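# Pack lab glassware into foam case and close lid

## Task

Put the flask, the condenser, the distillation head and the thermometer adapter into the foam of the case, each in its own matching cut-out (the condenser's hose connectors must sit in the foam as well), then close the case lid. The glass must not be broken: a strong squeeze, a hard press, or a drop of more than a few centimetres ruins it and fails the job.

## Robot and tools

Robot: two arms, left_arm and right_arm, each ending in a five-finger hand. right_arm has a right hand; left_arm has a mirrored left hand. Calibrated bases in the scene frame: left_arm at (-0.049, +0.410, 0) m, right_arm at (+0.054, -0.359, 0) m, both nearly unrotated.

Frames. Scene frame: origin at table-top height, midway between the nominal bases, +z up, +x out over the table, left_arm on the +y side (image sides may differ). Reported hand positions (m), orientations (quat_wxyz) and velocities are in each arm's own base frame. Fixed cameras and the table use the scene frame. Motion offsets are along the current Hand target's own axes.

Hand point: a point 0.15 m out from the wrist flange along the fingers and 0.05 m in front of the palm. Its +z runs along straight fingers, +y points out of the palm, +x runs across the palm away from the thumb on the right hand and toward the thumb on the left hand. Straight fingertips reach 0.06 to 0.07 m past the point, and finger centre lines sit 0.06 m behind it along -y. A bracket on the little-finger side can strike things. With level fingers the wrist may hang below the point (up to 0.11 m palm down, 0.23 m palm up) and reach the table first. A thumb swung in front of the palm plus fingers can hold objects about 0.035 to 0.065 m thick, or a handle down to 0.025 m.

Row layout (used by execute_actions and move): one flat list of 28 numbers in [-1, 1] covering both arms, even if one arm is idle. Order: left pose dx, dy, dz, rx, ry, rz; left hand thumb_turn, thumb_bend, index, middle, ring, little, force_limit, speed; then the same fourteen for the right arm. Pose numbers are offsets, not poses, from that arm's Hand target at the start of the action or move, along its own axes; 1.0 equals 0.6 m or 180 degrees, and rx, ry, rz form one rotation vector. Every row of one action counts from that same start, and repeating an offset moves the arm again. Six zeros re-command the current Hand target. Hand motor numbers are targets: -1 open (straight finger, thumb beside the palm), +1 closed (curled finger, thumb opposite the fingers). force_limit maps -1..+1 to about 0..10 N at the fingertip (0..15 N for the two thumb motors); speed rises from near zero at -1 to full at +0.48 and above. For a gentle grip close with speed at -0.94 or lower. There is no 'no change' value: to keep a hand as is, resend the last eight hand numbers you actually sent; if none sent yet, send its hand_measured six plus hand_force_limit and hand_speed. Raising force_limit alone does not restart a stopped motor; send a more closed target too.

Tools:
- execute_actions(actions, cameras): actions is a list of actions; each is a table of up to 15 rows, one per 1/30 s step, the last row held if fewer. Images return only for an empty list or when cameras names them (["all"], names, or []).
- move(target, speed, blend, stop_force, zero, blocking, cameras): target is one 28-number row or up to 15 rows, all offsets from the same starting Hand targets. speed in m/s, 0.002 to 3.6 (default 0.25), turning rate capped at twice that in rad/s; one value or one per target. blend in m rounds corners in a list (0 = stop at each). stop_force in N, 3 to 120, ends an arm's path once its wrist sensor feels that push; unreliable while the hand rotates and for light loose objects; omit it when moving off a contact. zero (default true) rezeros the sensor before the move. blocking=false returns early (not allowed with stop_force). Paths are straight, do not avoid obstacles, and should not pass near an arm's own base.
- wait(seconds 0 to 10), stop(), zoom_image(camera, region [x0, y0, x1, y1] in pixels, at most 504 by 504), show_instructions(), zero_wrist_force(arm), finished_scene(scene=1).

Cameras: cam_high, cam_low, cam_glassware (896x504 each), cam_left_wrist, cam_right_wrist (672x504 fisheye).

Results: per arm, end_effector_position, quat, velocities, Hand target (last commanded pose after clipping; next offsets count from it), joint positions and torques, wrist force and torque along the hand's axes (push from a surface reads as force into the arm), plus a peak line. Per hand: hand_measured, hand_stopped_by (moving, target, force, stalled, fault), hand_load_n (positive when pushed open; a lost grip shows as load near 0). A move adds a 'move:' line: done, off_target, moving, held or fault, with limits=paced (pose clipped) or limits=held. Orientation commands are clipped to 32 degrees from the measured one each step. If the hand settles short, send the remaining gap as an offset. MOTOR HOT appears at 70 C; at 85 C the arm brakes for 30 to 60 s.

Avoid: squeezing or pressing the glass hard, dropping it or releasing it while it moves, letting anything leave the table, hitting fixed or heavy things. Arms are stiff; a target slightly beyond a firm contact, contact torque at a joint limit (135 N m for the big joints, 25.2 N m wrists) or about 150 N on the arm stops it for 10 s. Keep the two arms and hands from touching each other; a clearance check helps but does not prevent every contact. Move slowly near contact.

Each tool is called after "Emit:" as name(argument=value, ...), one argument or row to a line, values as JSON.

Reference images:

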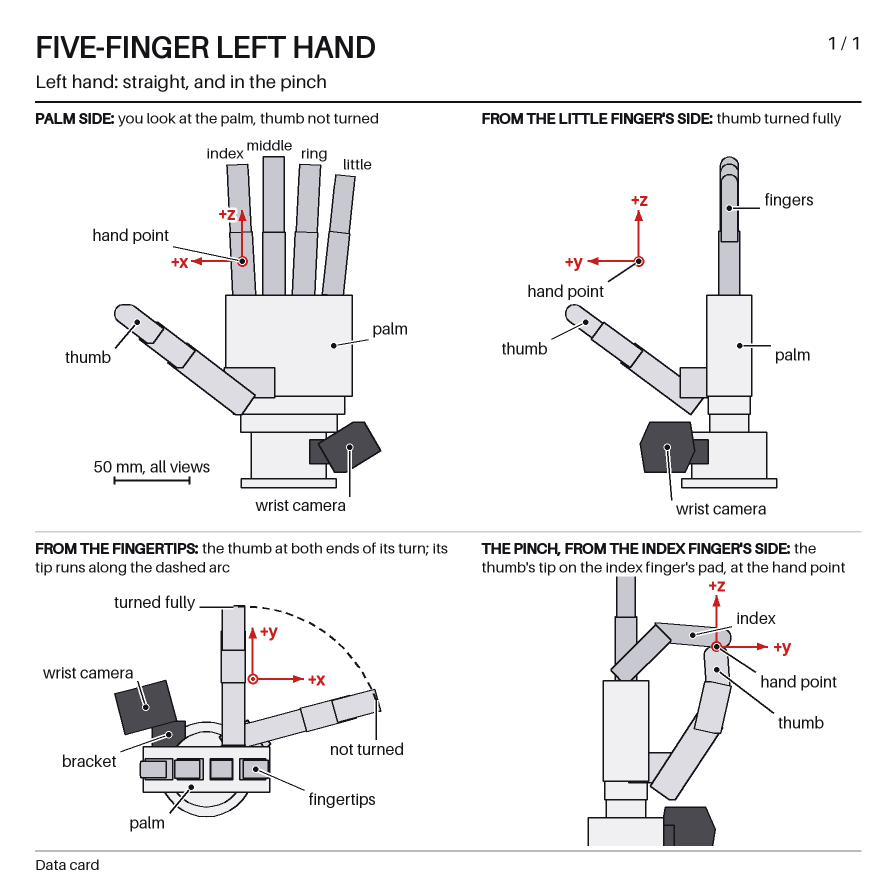

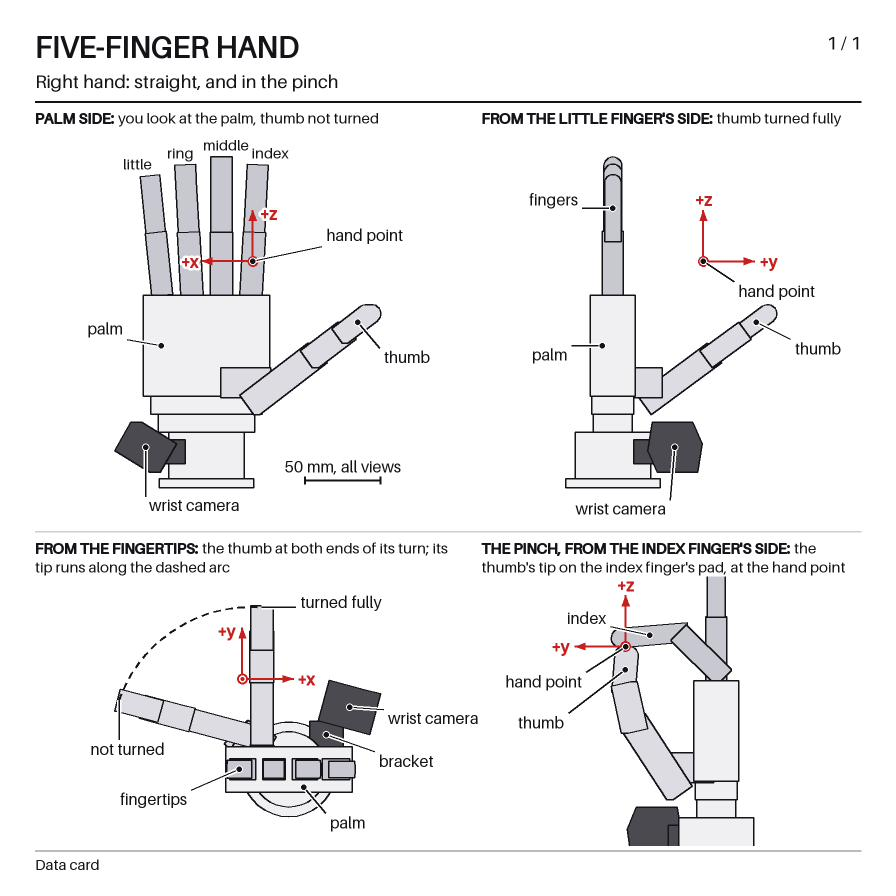

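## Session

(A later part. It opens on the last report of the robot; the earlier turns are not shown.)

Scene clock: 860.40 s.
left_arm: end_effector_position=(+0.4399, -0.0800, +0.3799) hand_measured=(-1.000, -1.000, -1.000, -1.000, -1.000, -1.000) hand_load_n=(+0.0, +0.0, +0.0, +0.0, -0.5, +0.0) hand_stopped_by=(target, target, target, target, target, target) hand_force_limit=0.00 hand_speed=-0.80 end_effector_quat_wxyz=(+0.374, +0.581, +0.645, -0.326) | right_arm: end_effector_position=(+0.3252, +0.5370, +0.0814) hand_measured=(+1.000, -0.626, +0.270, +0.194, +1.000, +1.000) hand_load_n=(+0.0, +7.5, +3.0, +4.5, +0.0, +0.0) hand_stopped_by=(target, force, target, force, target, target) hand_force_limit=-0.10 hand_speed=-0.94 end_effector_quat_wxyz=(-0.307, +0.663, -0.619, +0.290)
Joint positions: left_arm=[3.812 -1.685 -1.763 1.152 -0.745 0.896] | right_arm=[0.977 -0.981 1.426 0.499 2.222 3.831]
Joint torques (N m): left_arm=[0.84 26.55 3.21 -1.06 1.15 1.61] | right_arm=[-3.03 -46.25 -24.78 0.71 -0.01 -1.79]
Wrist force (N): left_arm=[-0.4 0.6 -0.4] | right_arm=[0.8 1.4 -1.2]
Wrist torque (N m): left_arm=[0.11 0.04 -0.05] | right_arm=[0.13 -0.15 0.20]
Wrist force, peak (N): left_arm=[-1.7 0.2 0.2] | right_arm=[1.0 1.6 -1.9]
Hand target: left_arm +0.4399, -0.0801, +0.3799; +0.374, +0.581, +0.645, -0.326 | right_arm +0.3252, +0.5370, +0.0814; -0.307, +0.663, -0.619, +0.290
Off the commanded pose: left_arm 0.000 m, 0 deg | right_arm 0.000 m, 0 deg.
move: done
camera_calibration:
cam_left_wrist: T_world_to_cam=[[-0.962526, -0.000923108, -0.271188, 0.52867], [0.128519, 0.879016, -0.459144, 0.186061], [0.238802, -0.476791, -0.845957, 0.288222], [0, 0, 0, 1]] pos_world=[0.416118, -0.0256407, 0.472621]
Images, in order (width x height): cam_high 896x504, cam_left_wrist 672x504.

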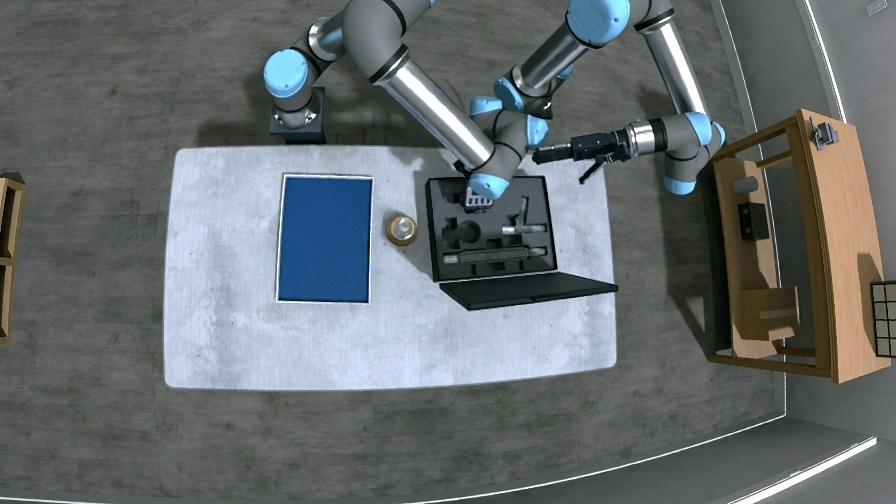

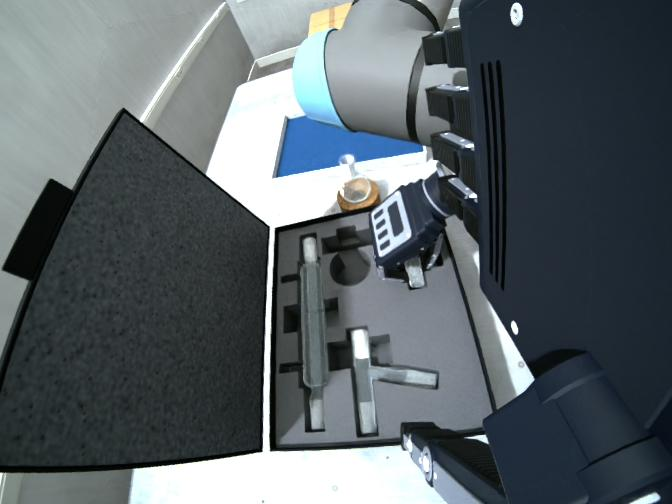

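Emit:
move(
  target=[0,0,0,0,0,0,-1,-1,-1,-1,-1,-1,0,-0.8,-0.0013,-0.0020,-0.0017,0,0,0,1,-0.1,0.27,0.6,1,1,-0.1,-0.94],
  speed=0.02,
  cameras=["cam_left_wrist","cam_right_wrist"],
)

Emit:
zoom_image(
  camera="cam_left_wrist",
  region=[400, 265, 435, 300],
)

Emit:
zoom_image(
  camera="cam_right_wrist",
  region=[440, 20, 600, 140],
)

Scene clock: 866.07 s.
left_arm: end_effector_position=(+0.4399, -0.0801, +0.3799) hand_measured=(-1.000, -1.000, -1.000, -1.000, -1.000, -1.000) hand_load_n=(+0.0, +0.0, +0.0, +0.0, +0.0, +0.0) hand_stopped_by=(target, target, target, target, target, target) hand_force_limit=0.00 hand_speed=-0.80 end_effector_quat_wxyz=(+0.374, +0.581, +0.645, -0.326) | right_arm: end_effector_position=(+0.3252, +0.5378, +0.0831) hand_measured=(+1.000, -0.626, +0.270, +0.194, +1.000, +1.000) hand_load_n=(-1.0, +7.5, +2.5, +5.0, +0.5, +0.0) hand_stopped_by=(target, force, target, force, target, target) hand_force_limit=-0.10 hand_speed=-0.94 end_effector_quat_wxyz=(-0.307, +0.663, -0.619, +0.290)
Joint positions: left_arm=[3.812 -1.685 -1.763 1.152 -0.745 0.896] | right_arm=[0.978 -0.981 1.421 0.504 2.222 3.832]
Joint torques (N m): left_arm=[-8.94 27.86 3.33 -4.29 2.43 -2.36] | right_arm=[7.4 -28.05 -20.03 1.26 2.24 1.07]
Wrist force (N): left_arm=[-0.1 0.5 -0.6] | right_arm=[2.0 2.8 -0.4]
Wrist torque (N m): left_arm=[0.11 0.01 -0.04] | right_arm=[0.20 -0.17 0.08]
Wrist force, peak (N): left_arm=[-0.3 0.9 -0.3] | right_arm=[2.0 3.1 -0.6]
Hand target: left_arm +0.4399, -0.0801, +0.3799; +0.374, +0.581, +0.645, -0.326 | right_arm +0.3252, +0.5377, +0.0829; -0.307, +0.663, -0.619, +0.290
Off the commanded pose: left_arm 0.000 m, 0 deg | right_arm 0.000 m, 0 deg.
move: done
camera_calibration:
cam_left_wrist: T_world_to_cam=[[-0.962542, -0.00103046, -0.271131, 0.528647], [0.128401, 0.879017, -0.459177, 0.186125], [0.238802, -0.47679, -0.845958, 0.288223], [0, 0, 0, 1]] pos_world=[0.416118, -0.0256407, 0.472621]
cam_right_wrist: T_world_to_cam=[[-0.583687, -0.292203, -0.75758, 0.415142], [-0.623434, 0.759045, 0.187565, -0.232008], [0.52023, 0.58178, -0.625214, -0.316368], [0, 0, 0, 1]] pos_world=[0.262255, 0.481467, 0.160222]
Images, in order (width x height): cam_left_wrist 672x504, cam_right_wrist 672x504.

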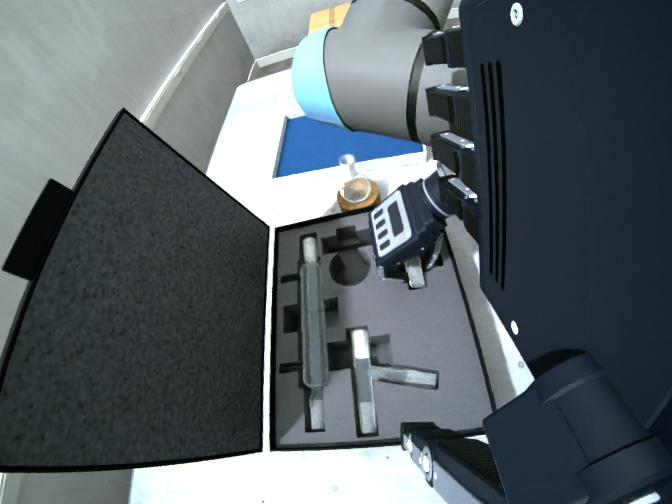

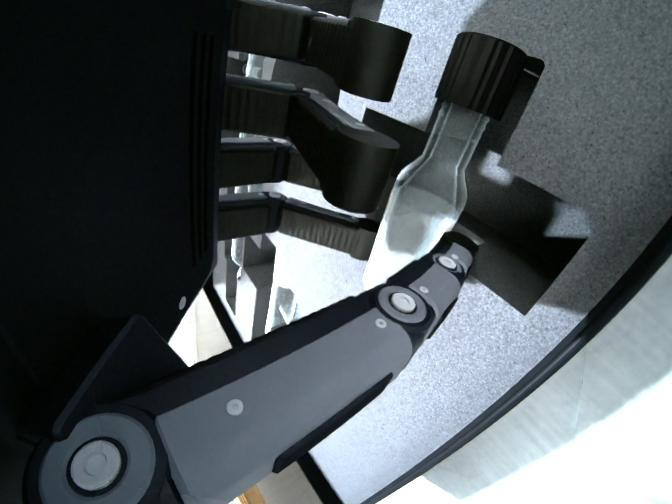

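Scaled by 14.400 from the camera's 672x504 image, which has a finer 960x720 frame.

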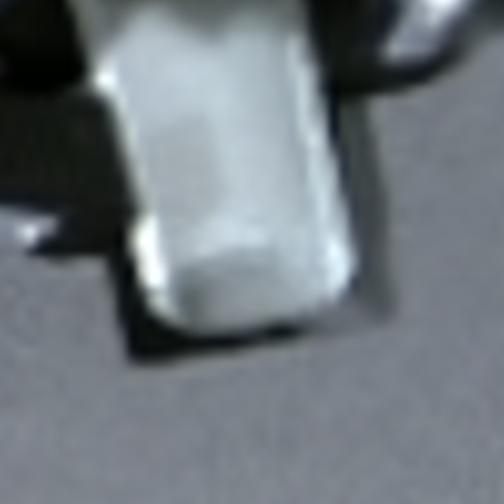

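Scaled by 3.150 from the camera's 672x504 image, which has a finer 960x720 frame.

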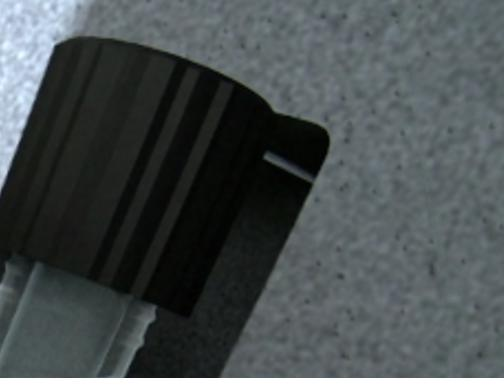

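Emit:
move(
  target=[0,0,0,0,0,0,-1,-1,-1,-1,-1,-1,0,-0.8,0,-0.0015,-0.0013,0,0,0,1,-0.1,0.27,0.6,1,1,-0.1,-0.94],
  speed=0.02,
  cameras=[],
)

Emit:
execute_actions(
  actions=[
    [[0,0,0,0,0,0,-1,-1,-1,-1,-1,-1,0,-0.8,0,0,0,0,0,0,1,-0.8,0.27,0.6,1,1,-0.1,-0.87]],
    [[0,0,0,0,0,0,-1,-1,-1,-1,-1,-1,0,-0.8,0,0,0,0,0,0,1,-0.8,0.27,0.6,1,1,-0.1,-0.87]],
    [[0,0,0,0,0,0,-1,-1,-1,-1,-1,-1,0,-0.8,0,0,0,0,0,0,1,-0.8,0.27,0.6,1,1,-0.1,-0.87]],
  ],
  cameras=["cam_left_wrist","cam_right_wrist"],
)

Emit:
zoom_image(
  camera="cam_left_wrist",
  region=[400, 265, 435, 300],
)

Emit:
zoom_image(
  camera="cam_right_wrist",
  region=[360, 0, 640, 320],
)

Scene clock: 870.77 s.
left_arm: end_effector_position=(+0.4399, -0.0801, +0.3799) hand_measured=(-1.000, -1.000, -1.000, -1.000, -1.000, -1.000) hand_load_n=(+0.0, +0.0, +0.0, +0.0, +0.0, +0.0) hand_stopped_by=(target, target, target, target, target, target) hand_force_limit=0.00 hand_speed=-0.80 end_effector_quat_wxyz=(+0.374, +0.581, +0.645, -0.326) | right_arm: end_effector_position=(+0.3252, +0.5377, +0.0841) hand_measured=(+1.000, -0.626, +0.270, +0.194, +1.000, +1.000) hand_load_n=(+0.0, +7.5, +2.5, +4.5, +0.0, +0.0) hand_stopped_by=(target, force, target, force, target, target) hand_force_limit=-0.10 hand_speed=-0.94 end_effector_quat_wxyz=(-0.307, +0.663, -0.619, +0.290)
Joint positions: left_arm=[3.812 -1.685 -1.763 1.152 -0.745 0.896] | right_arm=[0.978 -0.982 1.42 0.506 2.222 3.832]
Joint torques (N m): left_arm=[-8.54 27.66 3.27 -4.31 2.39 -2.24] | right_arm=[3.75 -46.85 -24.64 1.82 0.89 -0.33]
Wrist force (N): left_arm=[-0.3 0.3 -0.4] | right_arm=[1.6 3.4 -0.2]
Wrist torque (N m): left_arm=[0.08 0.04 -0.04] | right_arm=[0.25 -0.17 0.10]
Wrist force, peak (N): left_arm=[-0.4 0.9 -0.3] | right_arm=[1.7 3.9 -0.2]
Hand target: left_arm +0.4399, -0.0801, +0.3799; +0.374, +0.581, +0.645, -0.326 | right_arm +0.3252, +0.5377, +0.0841; -0.307, +0.663, -0.619, +0.290
Off the commanded pose: left_arm 0.000 m, 0 deg | right_arm 0.000 m, 0 deg.
move: done
No camera images: "cameras" was empty.

Scene clock: 872.47 s.
left_arm: end_effector_position=(+0.4399, -0.0801, +0.3799) hand_measured=(-1.000, -1.000, -1.000, -1.000, -1.000, -1.000) hand_load_n=(+0.0, +0.0, +0.0, +0.0, +0.0, +0.0) hand_stopped_by=(target, target, target, target, target, target) hand_force_limit=0.00 hand_speed=-0.80 end_effector_quat_wxyz=(+0.374, +0.581, +0.645, -0.326) | right_arm: end_effector_position=(+0.3252, +0.5378, +0.0841) hand_measured=(+1.000, -0.800, +0.270, +0.194, +1.000, +1.000) hand_load_n=(+0.0, -1.0, +0.0, +0.5, +0.5, +0.0) hand_stopped_by=(target, target, target, force, target, target) hand_force_limit=-0.10 hand_speed=-0.87 end_effector_quat_wxyz=(-0.307, +0.663, -0.619, +0.290)
Joint positions: left_arm=[3.812 -1.685 -1.763 1.152 -0.745 0.896] | right_arm=[0.978 -0.982 1.42 0.506 2.222 3.832]
Joint torques (N m): left_arm=[-8.18 28.72 3.07 -4.28 2.48 -2.32] | right_arm=[8.09 -42.52 -14.04 0.58 2.22 1.25]
Wrist force (N): left_arm=[-0.3 0.5 -0.4] | right_arm=[1.5 2.1 -0.5]
Wrist torque (N m): left_arm=[0.11 0.03 -0.04] | right_arm=[0.19 -0.16 0.07]
Wrist force, peak (N): left_arm=[-0.2 0.7 -0.6] | right_arm=[1.5 3.8 0.0]
Hand target: left_arm +0.4399, -0.0801, +0.3799; +0.374, +0.581, +0.645, -0.326 | right_arm +0.3252, +0.5377, +0.0841; -0.307, +0.663, -0.619, +0.290
Off the commanded pose: left_arm 0.000 m, 0 deg | right_arm 0.000 m, 0 deg.
Step readings (end_effector_position of left_arm | right_arm):
0: (+0.4399, -0.0801, +0.3799) | (+0.3252, +0.5377, +0.0841)
1: (+0.4399, -0.0801, +0.3799) | (+0.3252, +0.5377, +0.0841)
2: (+0.4399, -0.0801, +0.3799) | (+0.3252, +0.5377, +0.0841)
4: (+0.4399, -0.0801, +0.3799) | (+0.3252, +0.5377, +0.0841)
8: (+0.4399, -0.0801, +0.3799) | (+0.3252, +0.5377, +0.0841)
15: (+0.4399, -0.0801, +0.3799) | (+0.3252, +0.5377, +0.0841)
16: (+0.4399, -0.0801, +0.3799) | (+0.3252, +0.5377, +0.0841)
17: (+0.4399, -0.0801, +0.3799) | (+0.3252, +0.5378, +0.0841)
19: (+0.4399, -0.0801, +0.3799) | (+0.3252, +0.5378, +0.0841)
23: (+0.4399, -0.0801, +0.3799) | (+0.3252, +0.5378, +0.0841)
30: (+0.4399, -0.0801, +0.3799) | (+0.3252, +0.5378, +0.0841)
31: (+0.4399, -0.0801, +0.3799) | (+0.3252, +0.5378, +0.0841)
32: (+0.4399, -0.0801, +0.3799) | (+0.3252, +0.5378, +0.0841)
34: (+0.4399, -0.0801, +0.3799) | (+0.3252, +0.5378, +0.0841)
38: (+0.4399, -0.0801, +0.3799) | (+0.3252, +0.5378, +0.0841)
45: (+0.4399, -0.0801, +0.3799) | (+0.3252, +0.5378, +0.0841)
camera_calibration:
cam_left_wrist: T_world_to_cam=[[-0.962542, -0.00103046, -0.271131, 0.528647], [0.128401, 0.879017, -0.459177, 0.186125], [0.238802, -0.47679, -0.845958, 0.288223], [0, 0, 0, 1]] pos_world=[0.416118, -0.0256407, 0.472621]
cam_right_wrist: T_world_to_cam=[[-0.583731, -0.292277, -0.757517, 0.416012], [-0.623395, 0.759095, 0.187493, -0.232237], [0.520228, 0.581678, -0.625311, -0.315615], [0, 0, 0, 1]] pos_world=[0.262256, 0.481467, 0.161322]
Images, in order (width x height): cam_left_wrist 672x504, cam_right_wrist 672x504.

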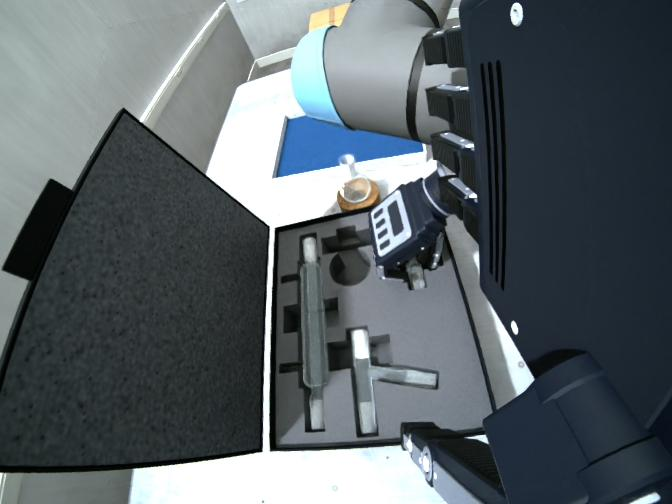

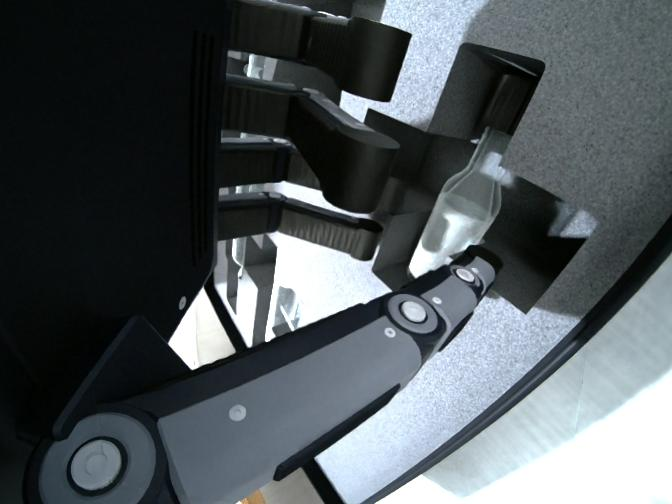

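Scaled by 14.400 from the camera's 672x504 image, which has a finer 960x720 frame.

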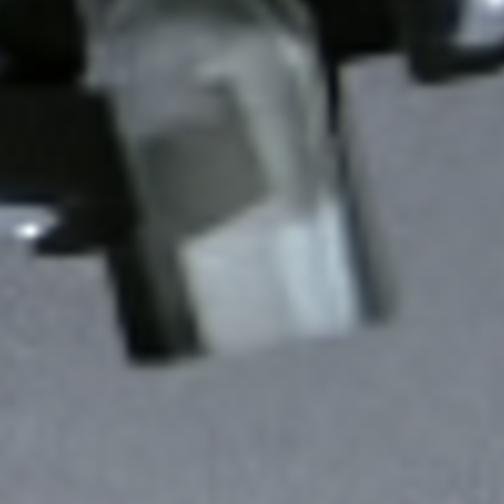

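Scaled by 1.575 from the camera's 672x504 image, which has a finer 960x720 frame.

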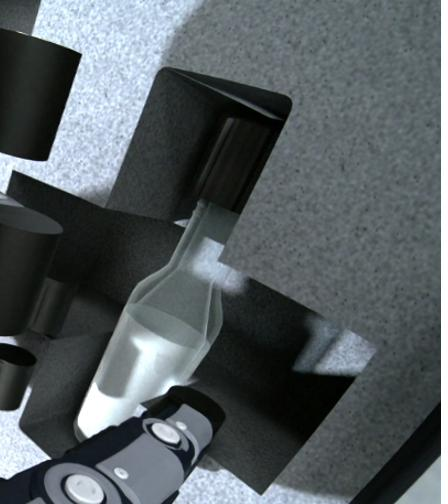

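Emit:
move(
  target=[0,0,0,0,0,0,-1,-1,-1,-1,-1,-1,0,-0.8,0,-0.1277,-0.1071,0,0,0,1,-0.8,0.27,0.6,1,1,-0.1,-0.87],
  speed=0.08,
  cameras=["cam_left_wrist","cam_right_wrist","cam_high"],
)

Emit:
zoom_image(
  camera="cam_right_wrist",
  region=[360, 0, 640, 320],
)

Scene clock: 875.40 s.
left_arm: end_effector_position=(+0.4399, -0.0801, +0.3799) hand_measured=(-1.000, -1.000, -1.000, -1.000, -1.000, -1.000) hand_load_n=(+0.0, +0.0, +0.0, +0.0, +0.0, +0.0) hand_stopped_by=(target, target, target, target, target, target) hand_force_limit=0.00 hand_speed=-0.80 end_effector_quat_wxyz=(+0.374, +0.581, +0.645, -0.326) | right_arm: end_effector_position=(+0.3253, +0.5382, +0.1842) hand_measured=(+1.000, -0.800, +0.270, +0.194, +1.000, +1.000) hand_load_n=(+0.0, +0.0, +0.0, +0.0, +0.0, +0.0) hand_stopped_by=(target, target, target, force, target, target) hand_force_limit=-0.10 hand_speed=-0.87 end_effector_quat_wxyz=(-0.307, +0.663, -0.619, +0.290)
Joint positions: left_arm=[3.812 -1.685 -1.763 1.152 -0.745 0.896] | right_arm=[0.978 -1.058 1.272 0.73 2.222 3.833]
Joint torques (N m): left_arm=[-8.84 27.75 2.68 -4.2 2.44 -2.24] | right_arm=[6.63 -27.13 -15.2 1.4 2.18 1.01]
Wrist force (N): left_arm=[-0.4 0.6 -0.2] | right_arm=[1.8 3.5 -0.5]
Wrist torque (N m): left_arm=[0.10 0.06 -0.05] | right_arm=[0.28 -0.20 0.13]
Wrist force, peak (N): left_arm=[-0.5 0.8 -0.4] | right_arm=[1.3 4.1 0.6]
Hand target: left_arm +0.4399, -0.0801, +0.3799; +0.374, +0.581, +0.645, -0.326 | right_arm +0.3253, +0.5382, +0.1841; -0.307, +0.663, -0.619, +0.290
Off the commanded pose: left_arm 0.000 m, 0 deg | right_arm 0.000 m, 0 deg.
move: done
camera_calibration:
cam_left_wrist: T_world_to_cam=[[-0.962542, -0.00103046, -0.271131, 0.528647], [0.128401, 0.879017, -0.459177, 0.186125], [0.238802, -0.47679, -0.845958, 0.288223], [0, 0, 0, 1]] pos_world=[0.416118, -0.0256407, 0.472621]
cam_right_wrist: T_world_to_cam=[[-0.583617, -0.292125, -0.757664, 0.491962], [-0.623412, 0.75907, 0.187537, -0.251237], [0.520336, 0.581786, -0.62512, -0.25361], [0, 0, 0, 1]] pos_world=[0.262455, 0.481967, 0.261322]
Images, in order (width x height): cam_high 896x504, cam_left_wrist 672x504, cam_right_wrist 672x504.

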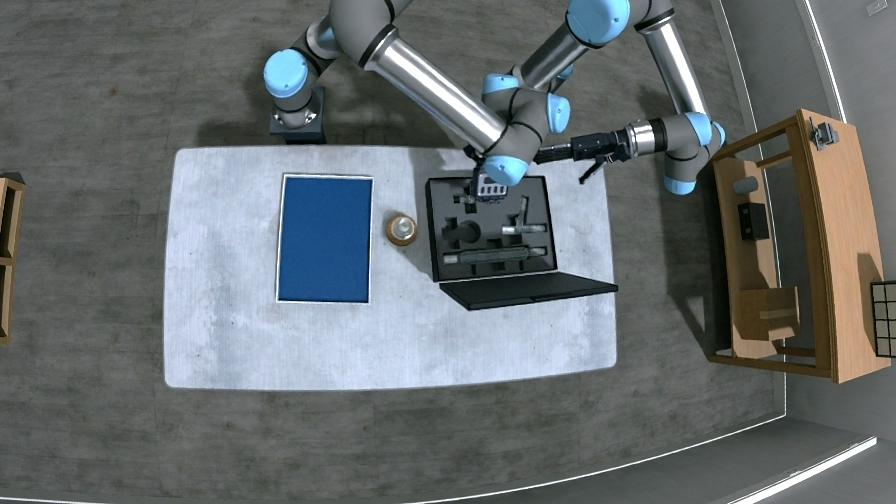

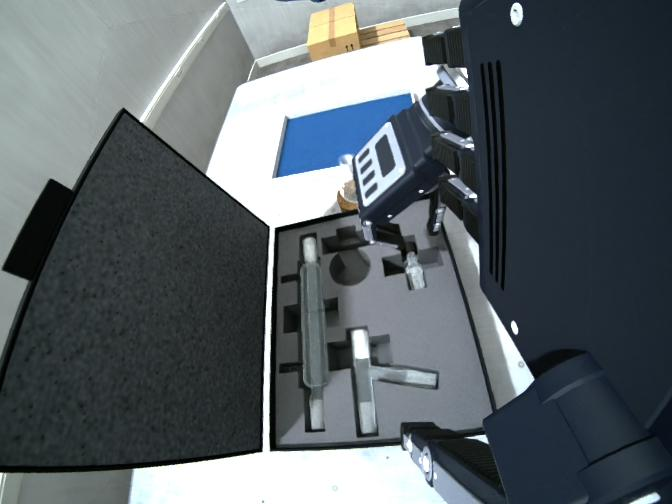

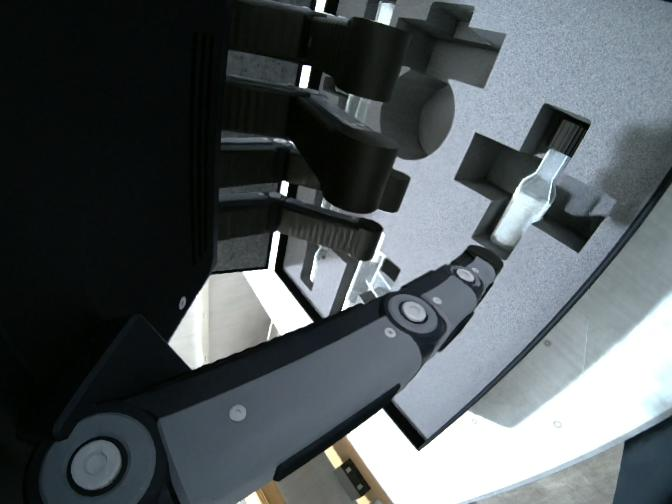

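Scaled by 1.575 from the camera's 672x504 image, which has a finer 960x720 frame.

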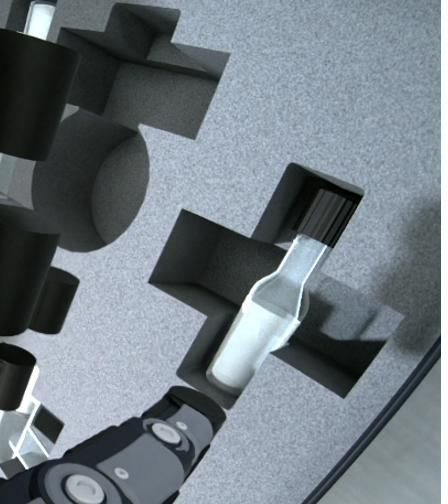

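Emit:
move(
  target=[
    [0.2220,0.0657,-0.2107,0,0,0,-1,-1,-1,-1,-1,-1,0,-0.8,0,0,0,0,0,0,1,-0.8,0.27,0.6,1,1,-0.1,-0.87],
    [0.2220,0.0657,-0.2107,0,0,0,-1,-1,-1,-1,-1,-1,0,-0.8,0.0640,-0.1507,-0.1207,-0.0556,0.0168,0.0141,-1,-1,-1,-1,-1,-1,-0.1,0],
  ],
  speed=0.2,
  blend=[0.02,0],
  cameras=["cam_left_wrist","cam_right_wrist"],
)

Scene clock: 916.00 s.
left_arm: end_effector_position=(+0.4600, +0.0998, +0.3298) hand_measured=(-1.000, -1.000, -1.000, -1.000, -1.000, -1.000) hand_load_n=(+0.0, +0.0, +0.0, +0.0, +0.0, +0.0) hand_stopped_by=(target, target, target, target, target, target) hand_force_limit=0.00 hand_speed=-0.80 end_effector_quat_wxyz=(+0.374, +0.581, +0.645, -0.326) | right_arm: end_effector_position=(+0.3306, +0.5006, +0.3001) hand_measured=(-1.000, -1.000, -1.000, -1.000, -1.000, -1.000) hand_load_n=(+0.0, +0.0, +0.0, +0.0, +0.0, +0.0) hand_stopped_by=(target, target, target, target, target, target) hand_force_limit=-0.10 hand_speed=0.00 end_effector_quat_wxyz=(-0.238, +0.665, -0.664, +0.245)
Joint positions: left_arm=[4.086 -1.95 -1.591 1.076 -0.945 1.148] | right_arm=[0.882 -1.08 0.978 1.191 2.096 3.89]
Joint torques (N m): left_arm=[-10.05 24.77 2.36 -0.13 -0.12 -2.41] | right_arm=[-3.71 -45.34 -24.38 0.51 0.67 -1.43]
Wrist force (N): left_arm=[-0.2 0.8 -0.2] | right_arm=[1.7 3.1 0.3]
Wrist torque (N m): left_arm=[0.11 0.07 0.04] | right_arm=[0.17 -0.19 0.15]
Wrist force, peak (N): left_arm=[-1.6 -0.1 0.8] | right_arm=[1.1 4.8 0.5]
Hand target: left_arm +0.4600, +0.0998, +0.3298; +0.374, +0.581, +0.645, -0.326 | right_arm +0.3306, +0.5006, +0.3001; -0.238, +0.665, -0.664, +0.245
Off the commanded pose: left_arm 0.000 m, 0 deg | right_arm 0.000 m, 0 deg.
move: done
camera_calibration:
cam_left_wrist: T_world_to_cam=[[-0.962542, -0.00103046, -0.271131, 0.534623], [0.128401, 0.879017, -0.459177, 0.00245047], [0.238802, -0.47679, -0.845958, 0.326899], [0, 0, 0, 1]] pos_world=[0.436218, 0.154259, 0.422621]
cam_right_wrist: T_world_to_cam=[[-0.724835, -0.254725, -0.640101, 0.564525], [-0.528102, 0.802103, 0.278818, -0.321528], [0.442405, 0.540136, -0.715913, -0.0881272], [0, 0, 0, 1]] pos_world=[0.278376, 0.449298, 0.38791]
Images, in order (width x height): cam_left_wrist 672x504, cam_right_wrist 672x504.

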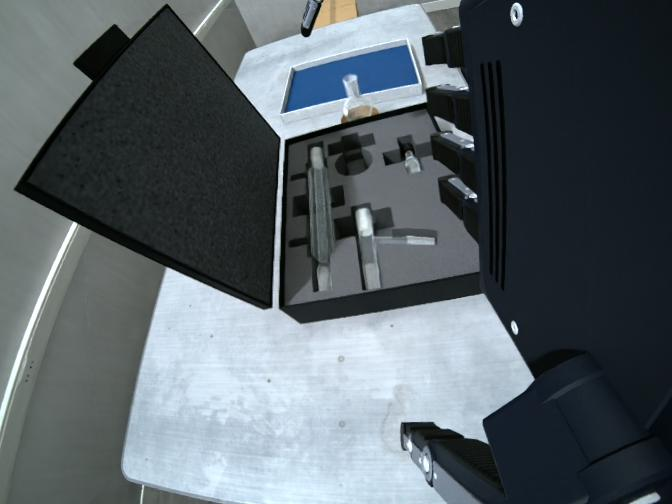

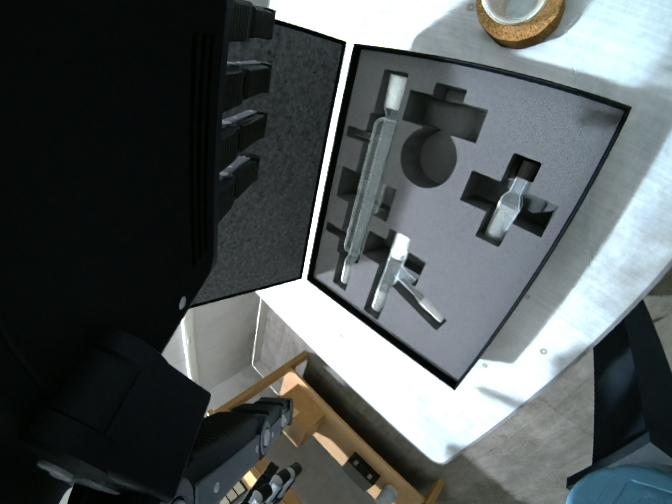

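Emit:
zoom_image(
  camera="cam_right_wrist",
  region=[380, 60, 510, 200],
)

Emit:
zoom_image(
  camera="cam_right_wrist",
  region=[320, 60, 460, 300],
)

Emit:
zoom_image(
  camera="cam_left_wrist",
  region=[320, 60, 440, 180],
)

Scaled by 3.600 from the camera's 672x504 image, which has a finer 960x720 frame.

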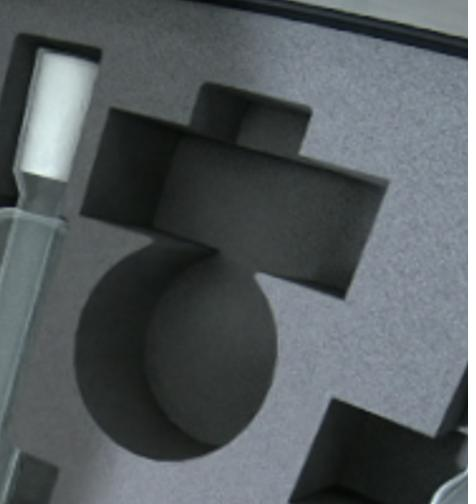

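Scaled by 2.100 from the camera's 672x504 image, which has a finer 960x720 frame.

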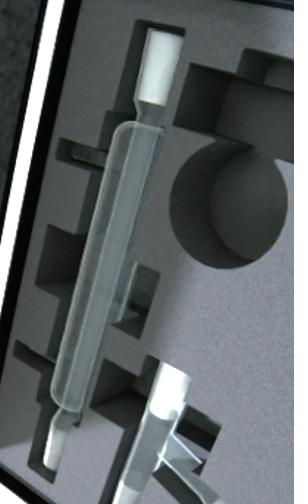

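Scaled by 4.200 from the camera's 672x504 image, which has a finer 960x720 frame.

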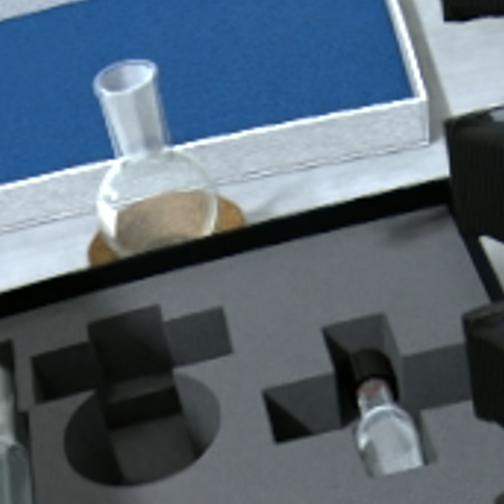

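Emit:
move(
  target=[0,0,0,0,0,0,-1,-1,-1,-1,-1,-1,0,-0.8,0.4177,0.1187,0.1398,0,0,0,-1,-1,-1,-1,-1,-1,-0.1,0],
  speed=0.25,
  cameras=["cam_left_wrist","cam_right_wrist","cam_low","cam_high","cam_glassware"],
)

Emit:
zoom_image(
  camera="cam_right_wrist",
  region=[260, 100, 480, 320],
)

Scene clock: 939.57 s.
left_arm: end_effector_position=(+0.4600, +0.0998, +0.3298) hand_measured=(-1.000, -1.000, -1.000, -1.000, -1.000, -1.000) hand_load_n=(+0.0, +0.0, +0.0, +0.0, +0.0, +0.0) hand_stopped_by=(target, target, target, target, target, target) hand_force_limit=0.00 hand_speed=-0.80 end_effector_quat_wxyz=(+0.374, +0.581, +0.645, -0.326) | right_arm: end_effector_position=(+0.3294, +0.2488, +0.1928) hand_measured=(-1.000, -1.000, -1.000, -1.000, -1.000, -1.000) hand_load_n=(+0.0, +0.0, +0.0, +0.0, +0.0, +0.0) hand_stopped_by=(target, target, target, target, target, target) hand_force_limit=-0.10 hand_speed=0.00 end_effector_quat_wxyz=(-0.238, +0.665, -0.664, +0.245)
Joint positions: left_arm=[4.086 -1.95 -1.591 1.076 -0.945 1.148] | right_arm=[0.351 -1.624 1.887 0.644 1.803 3.411]
Joint torques (N m): left_arm=[-9.66 24.57 2.56 -0.33 -0.1 -2] | right_arm=[-5.14 -24.53 -12.29 -0.22 -0.41 -1.26]
Wrist force (N): left_arm=[-0.3 0.2 -0.5] | right_arm=[1.6 3.0 0.6]
Wrist torque (N m): left_arm=[0.04 0.08 0.05] | right_arm=[0.15 -0.18 0.10]
Wrist force, peak (N): left_arm=[-0.4 0.9 -0.5] | right_arm=[3.2 4.2 0.7]
Hand target: left_arm +0.4600, +0.0998, +0.3298; +0.374, +0.581, +0.645, -0.326 | right_arm +0.3294, +0.2488, +0.1928; -0.238, +0.665, -0.664, +0.245
Off the commanded pose: left_arm 0.000 m, 0 deg | right_arm 0.000 m, 0 deg.
move: done
camera_calibration:
cam_left_wrist: T_world_to_cam=[[-0.962542, -0.00103046, -0.271131, 0.534623], [0.128401, 0.879017, -0.459177, 0.00245047], [0.238802, -0.47679, -0.845958, 0.326899], [0, 0, 0, 1]] pos_world=[0.436218, 0.154259, 0.422621]
cam_right_wrist: T_world_to_cam=[[-0.724832, -0.254672, -0.640126, 0.430782], [-0.528019, 0.802183, 0.278744, -0.0904268], [0.442509, 0.540041, -0.715919, -0.0284263], [0, 0, 0, 1]] pos_world=[0.277076, 0.197599, 0.28061]

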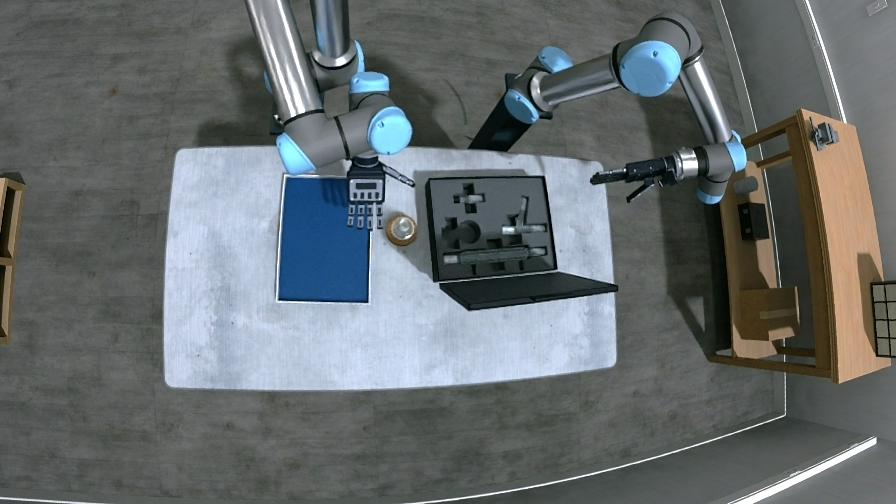

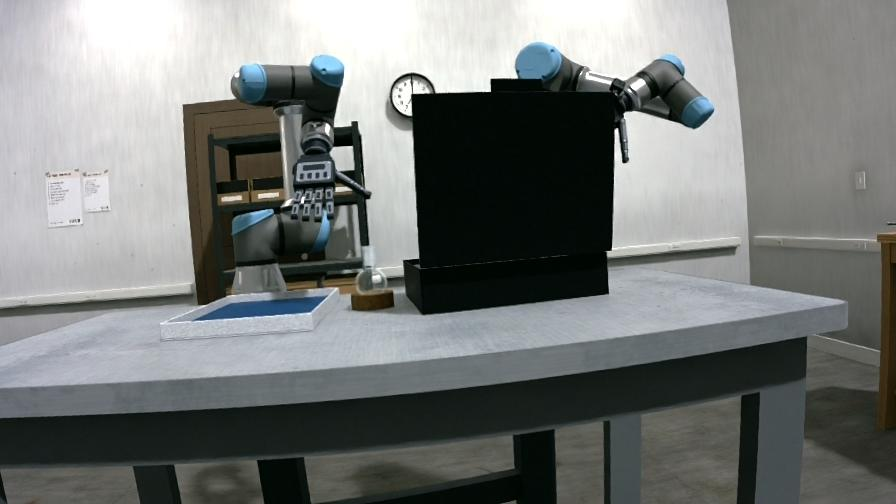

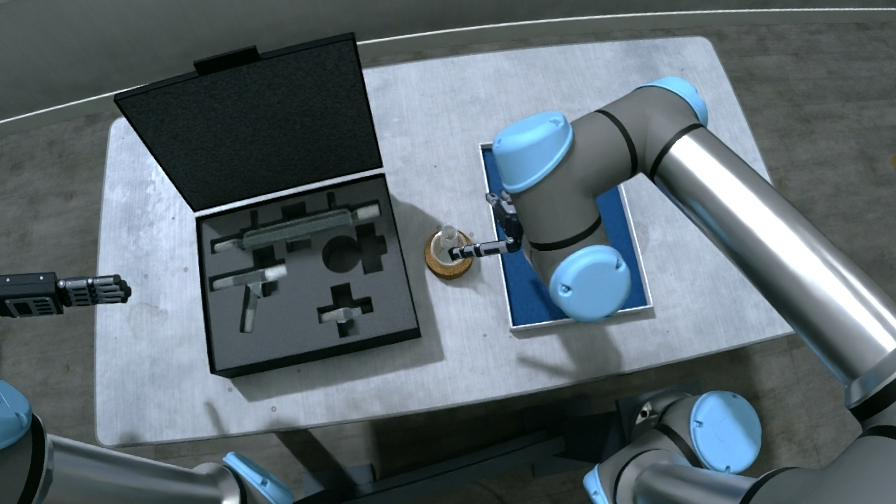

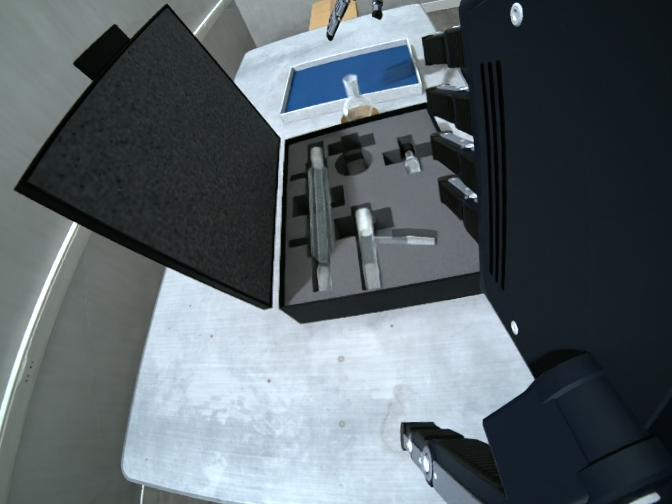

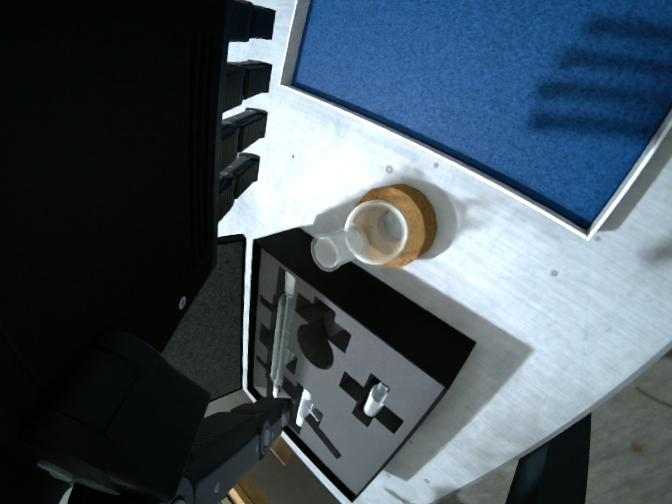

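Scaled by 2.291 from the camera's 672x504 image, which has a finer 960x720 frame.

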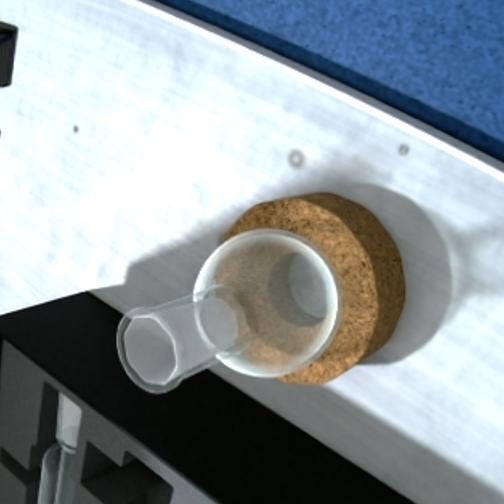

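Emit:
move(
  target=[0,0,0,0,0,0,-1,-1,-1,-1,-1,-1,0,-0.8,-0.1257,-0.0725,0.1432,0.0559,-0.0168,-0.0124,0.72,-1,0.27,1,1,1,-0.1,0],
  speed=0.15,
  cameras=["cam_left_wrist","cam_right_wrist","cam_low","cam_high","cam_glassware"],
)

Emit:
zoom_image(
  camera="cam_right_wrist",
  region=[300, 100, 600, 400],
)

Emit:
zoom_image(
  camera="cam_left_wrist",
  region=[320, 30, 440, 150],
)

Scene clock: 964.37 s.
left_arm: end_effector_position=(+0.4600, +0.0998, +0.3298) hand_measured=(-1.000, -1.000, -1.000, -1.000, -1.000, -1.000) hand_load_n=(+0.0, +0.0, +0.0, +0.0, +0.0, +0.0) hand_stopped_by=(target, target, target, target, target, target) hand_force_limit=0.00 hand_speed=-0.80 end_effector_quat_wxyz=(+0.374, +0.581, +0.645, -0.326) | right_arm: end_effector_position=(+0.4180, +0.3237, +0.1541) hand_measured=(+0.720, -1.000, +0.270, +1.000, +1.000, +1.000) hand_load_n=(+0.0, +0.0, +0.0, +0.0, +0.5, +0.0) hand_stopped_by=(target, target, target, target, target, target) hand_force_limit=-0.10 hand_speed=0.00 end_effector_quat_wxyz=(-0.308, +0.661, -0.620, +0.289)
Joint positions: left_arm=[4.086 -1.95 -1.591 1.076 -0.945 1.148] | right_arm=[0.466 -1.406 1.79 0.356 1.876 3.408]
Joint torques (N m): left_arm=[-8.63 24.64 3.11 -0.38 -0.1 -1.36] | right_arm=[-0.68 -16.65 -13.27 -0.61 -0.56 1.39]
Wrist force (N): left_arm=[-0.3 0.4 -0.2] | right_arm=[1.1 3.7 -0.3]
Wrist torque (N m): left_arm=[0.04 0.08 0.05] | right_arm=[0.32 -0.10 0.15]
Wrist force, peak (N): left_arm=[-0.6 0.9 -0.2] | right_arm=[2.4 3.7 -0.8]
Hand target: left_arm +0.4600, +0.0998, +0.3298; +0.374, +0.581, +0.645, -0.326 | right_arm +0.4180, +0.3237, +0.1540; -0.308, +0.661, -0.620, +0.289
Off the commanded pose: left_arm 0.000 m, 0 deg | right_arm 0.000 m, 0 deg.
move: done
camera_calibration:
cam_left_wrist: T_world_to_cam=[[-0.962542, -0.00103046, -0.271131, 0.534623], [0.128401, 0.879017, -0.459177, 0.00245047], [0.238802, -0.47679, -0.845958, 0.326899], [0, 0, 0, 1]] pos_world=[0.436218, 0.154259, 0.422621]
cam_right_wrist: T_world_to_cam=[[-0.584253, -0.287274, -0.759027, 0.459363], [-0.620664, 0.760752, 0.189822, -0.0270511], [0.522901, 0.582005, -0.622772, -0.197303], [0, 0, 0, 1]] pos_world=[0.354764, 0.267374, 0.230929]

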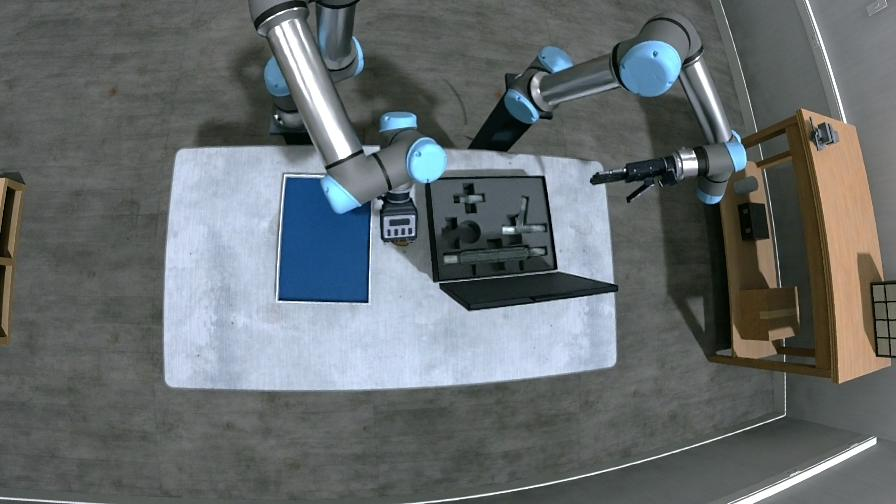

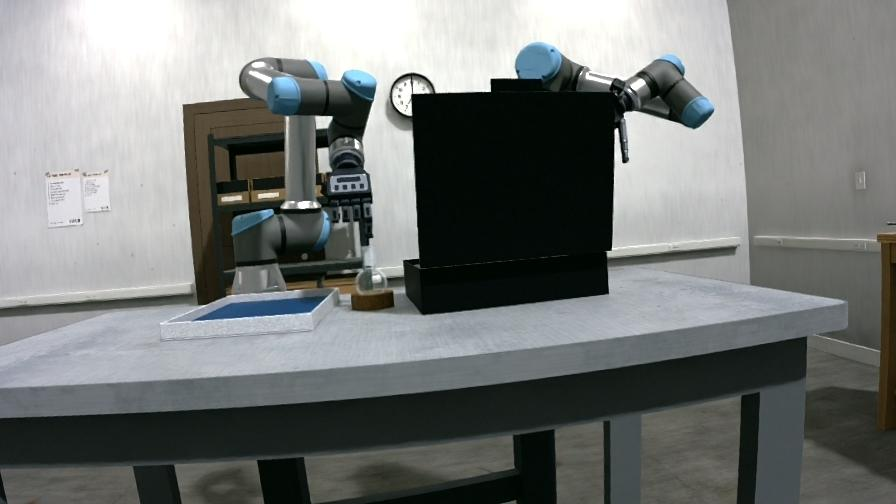

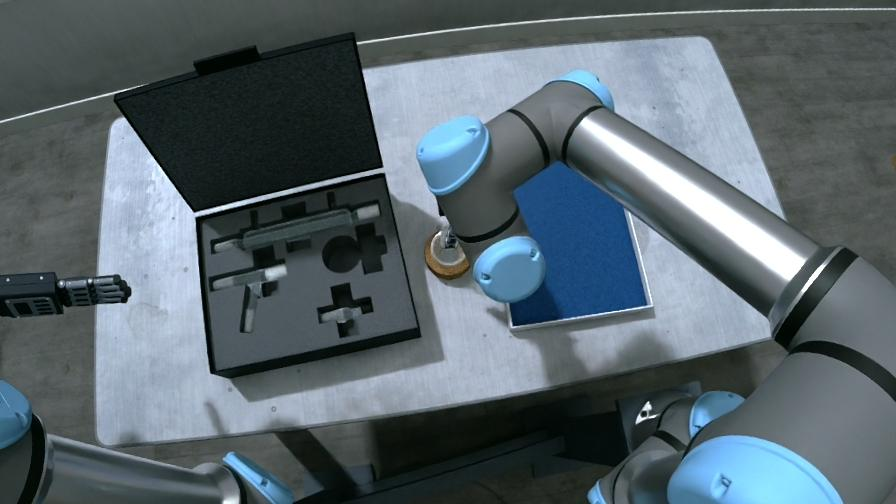

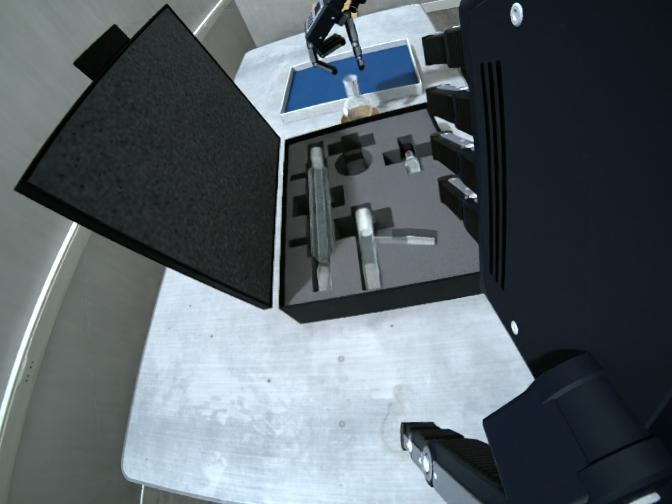

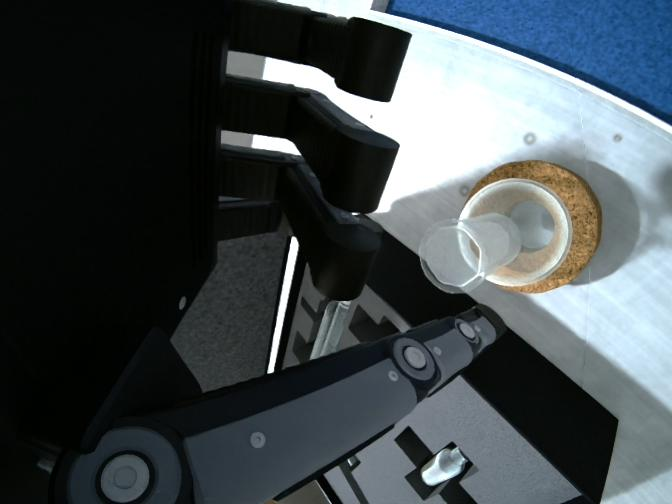

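Scaled by 1.680 from the camera's 672x504 image, which has a finer 960x720 frame.

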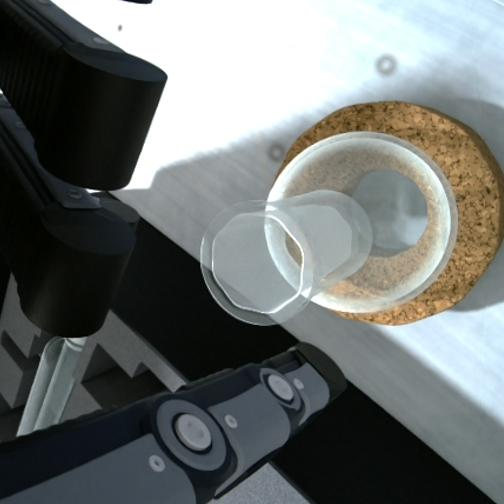

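Scaled by 4.200 from the camera's 672x504 image, which has a finer 960x720 frame.

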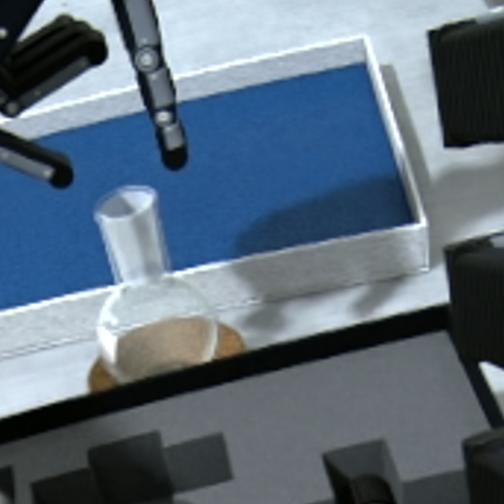

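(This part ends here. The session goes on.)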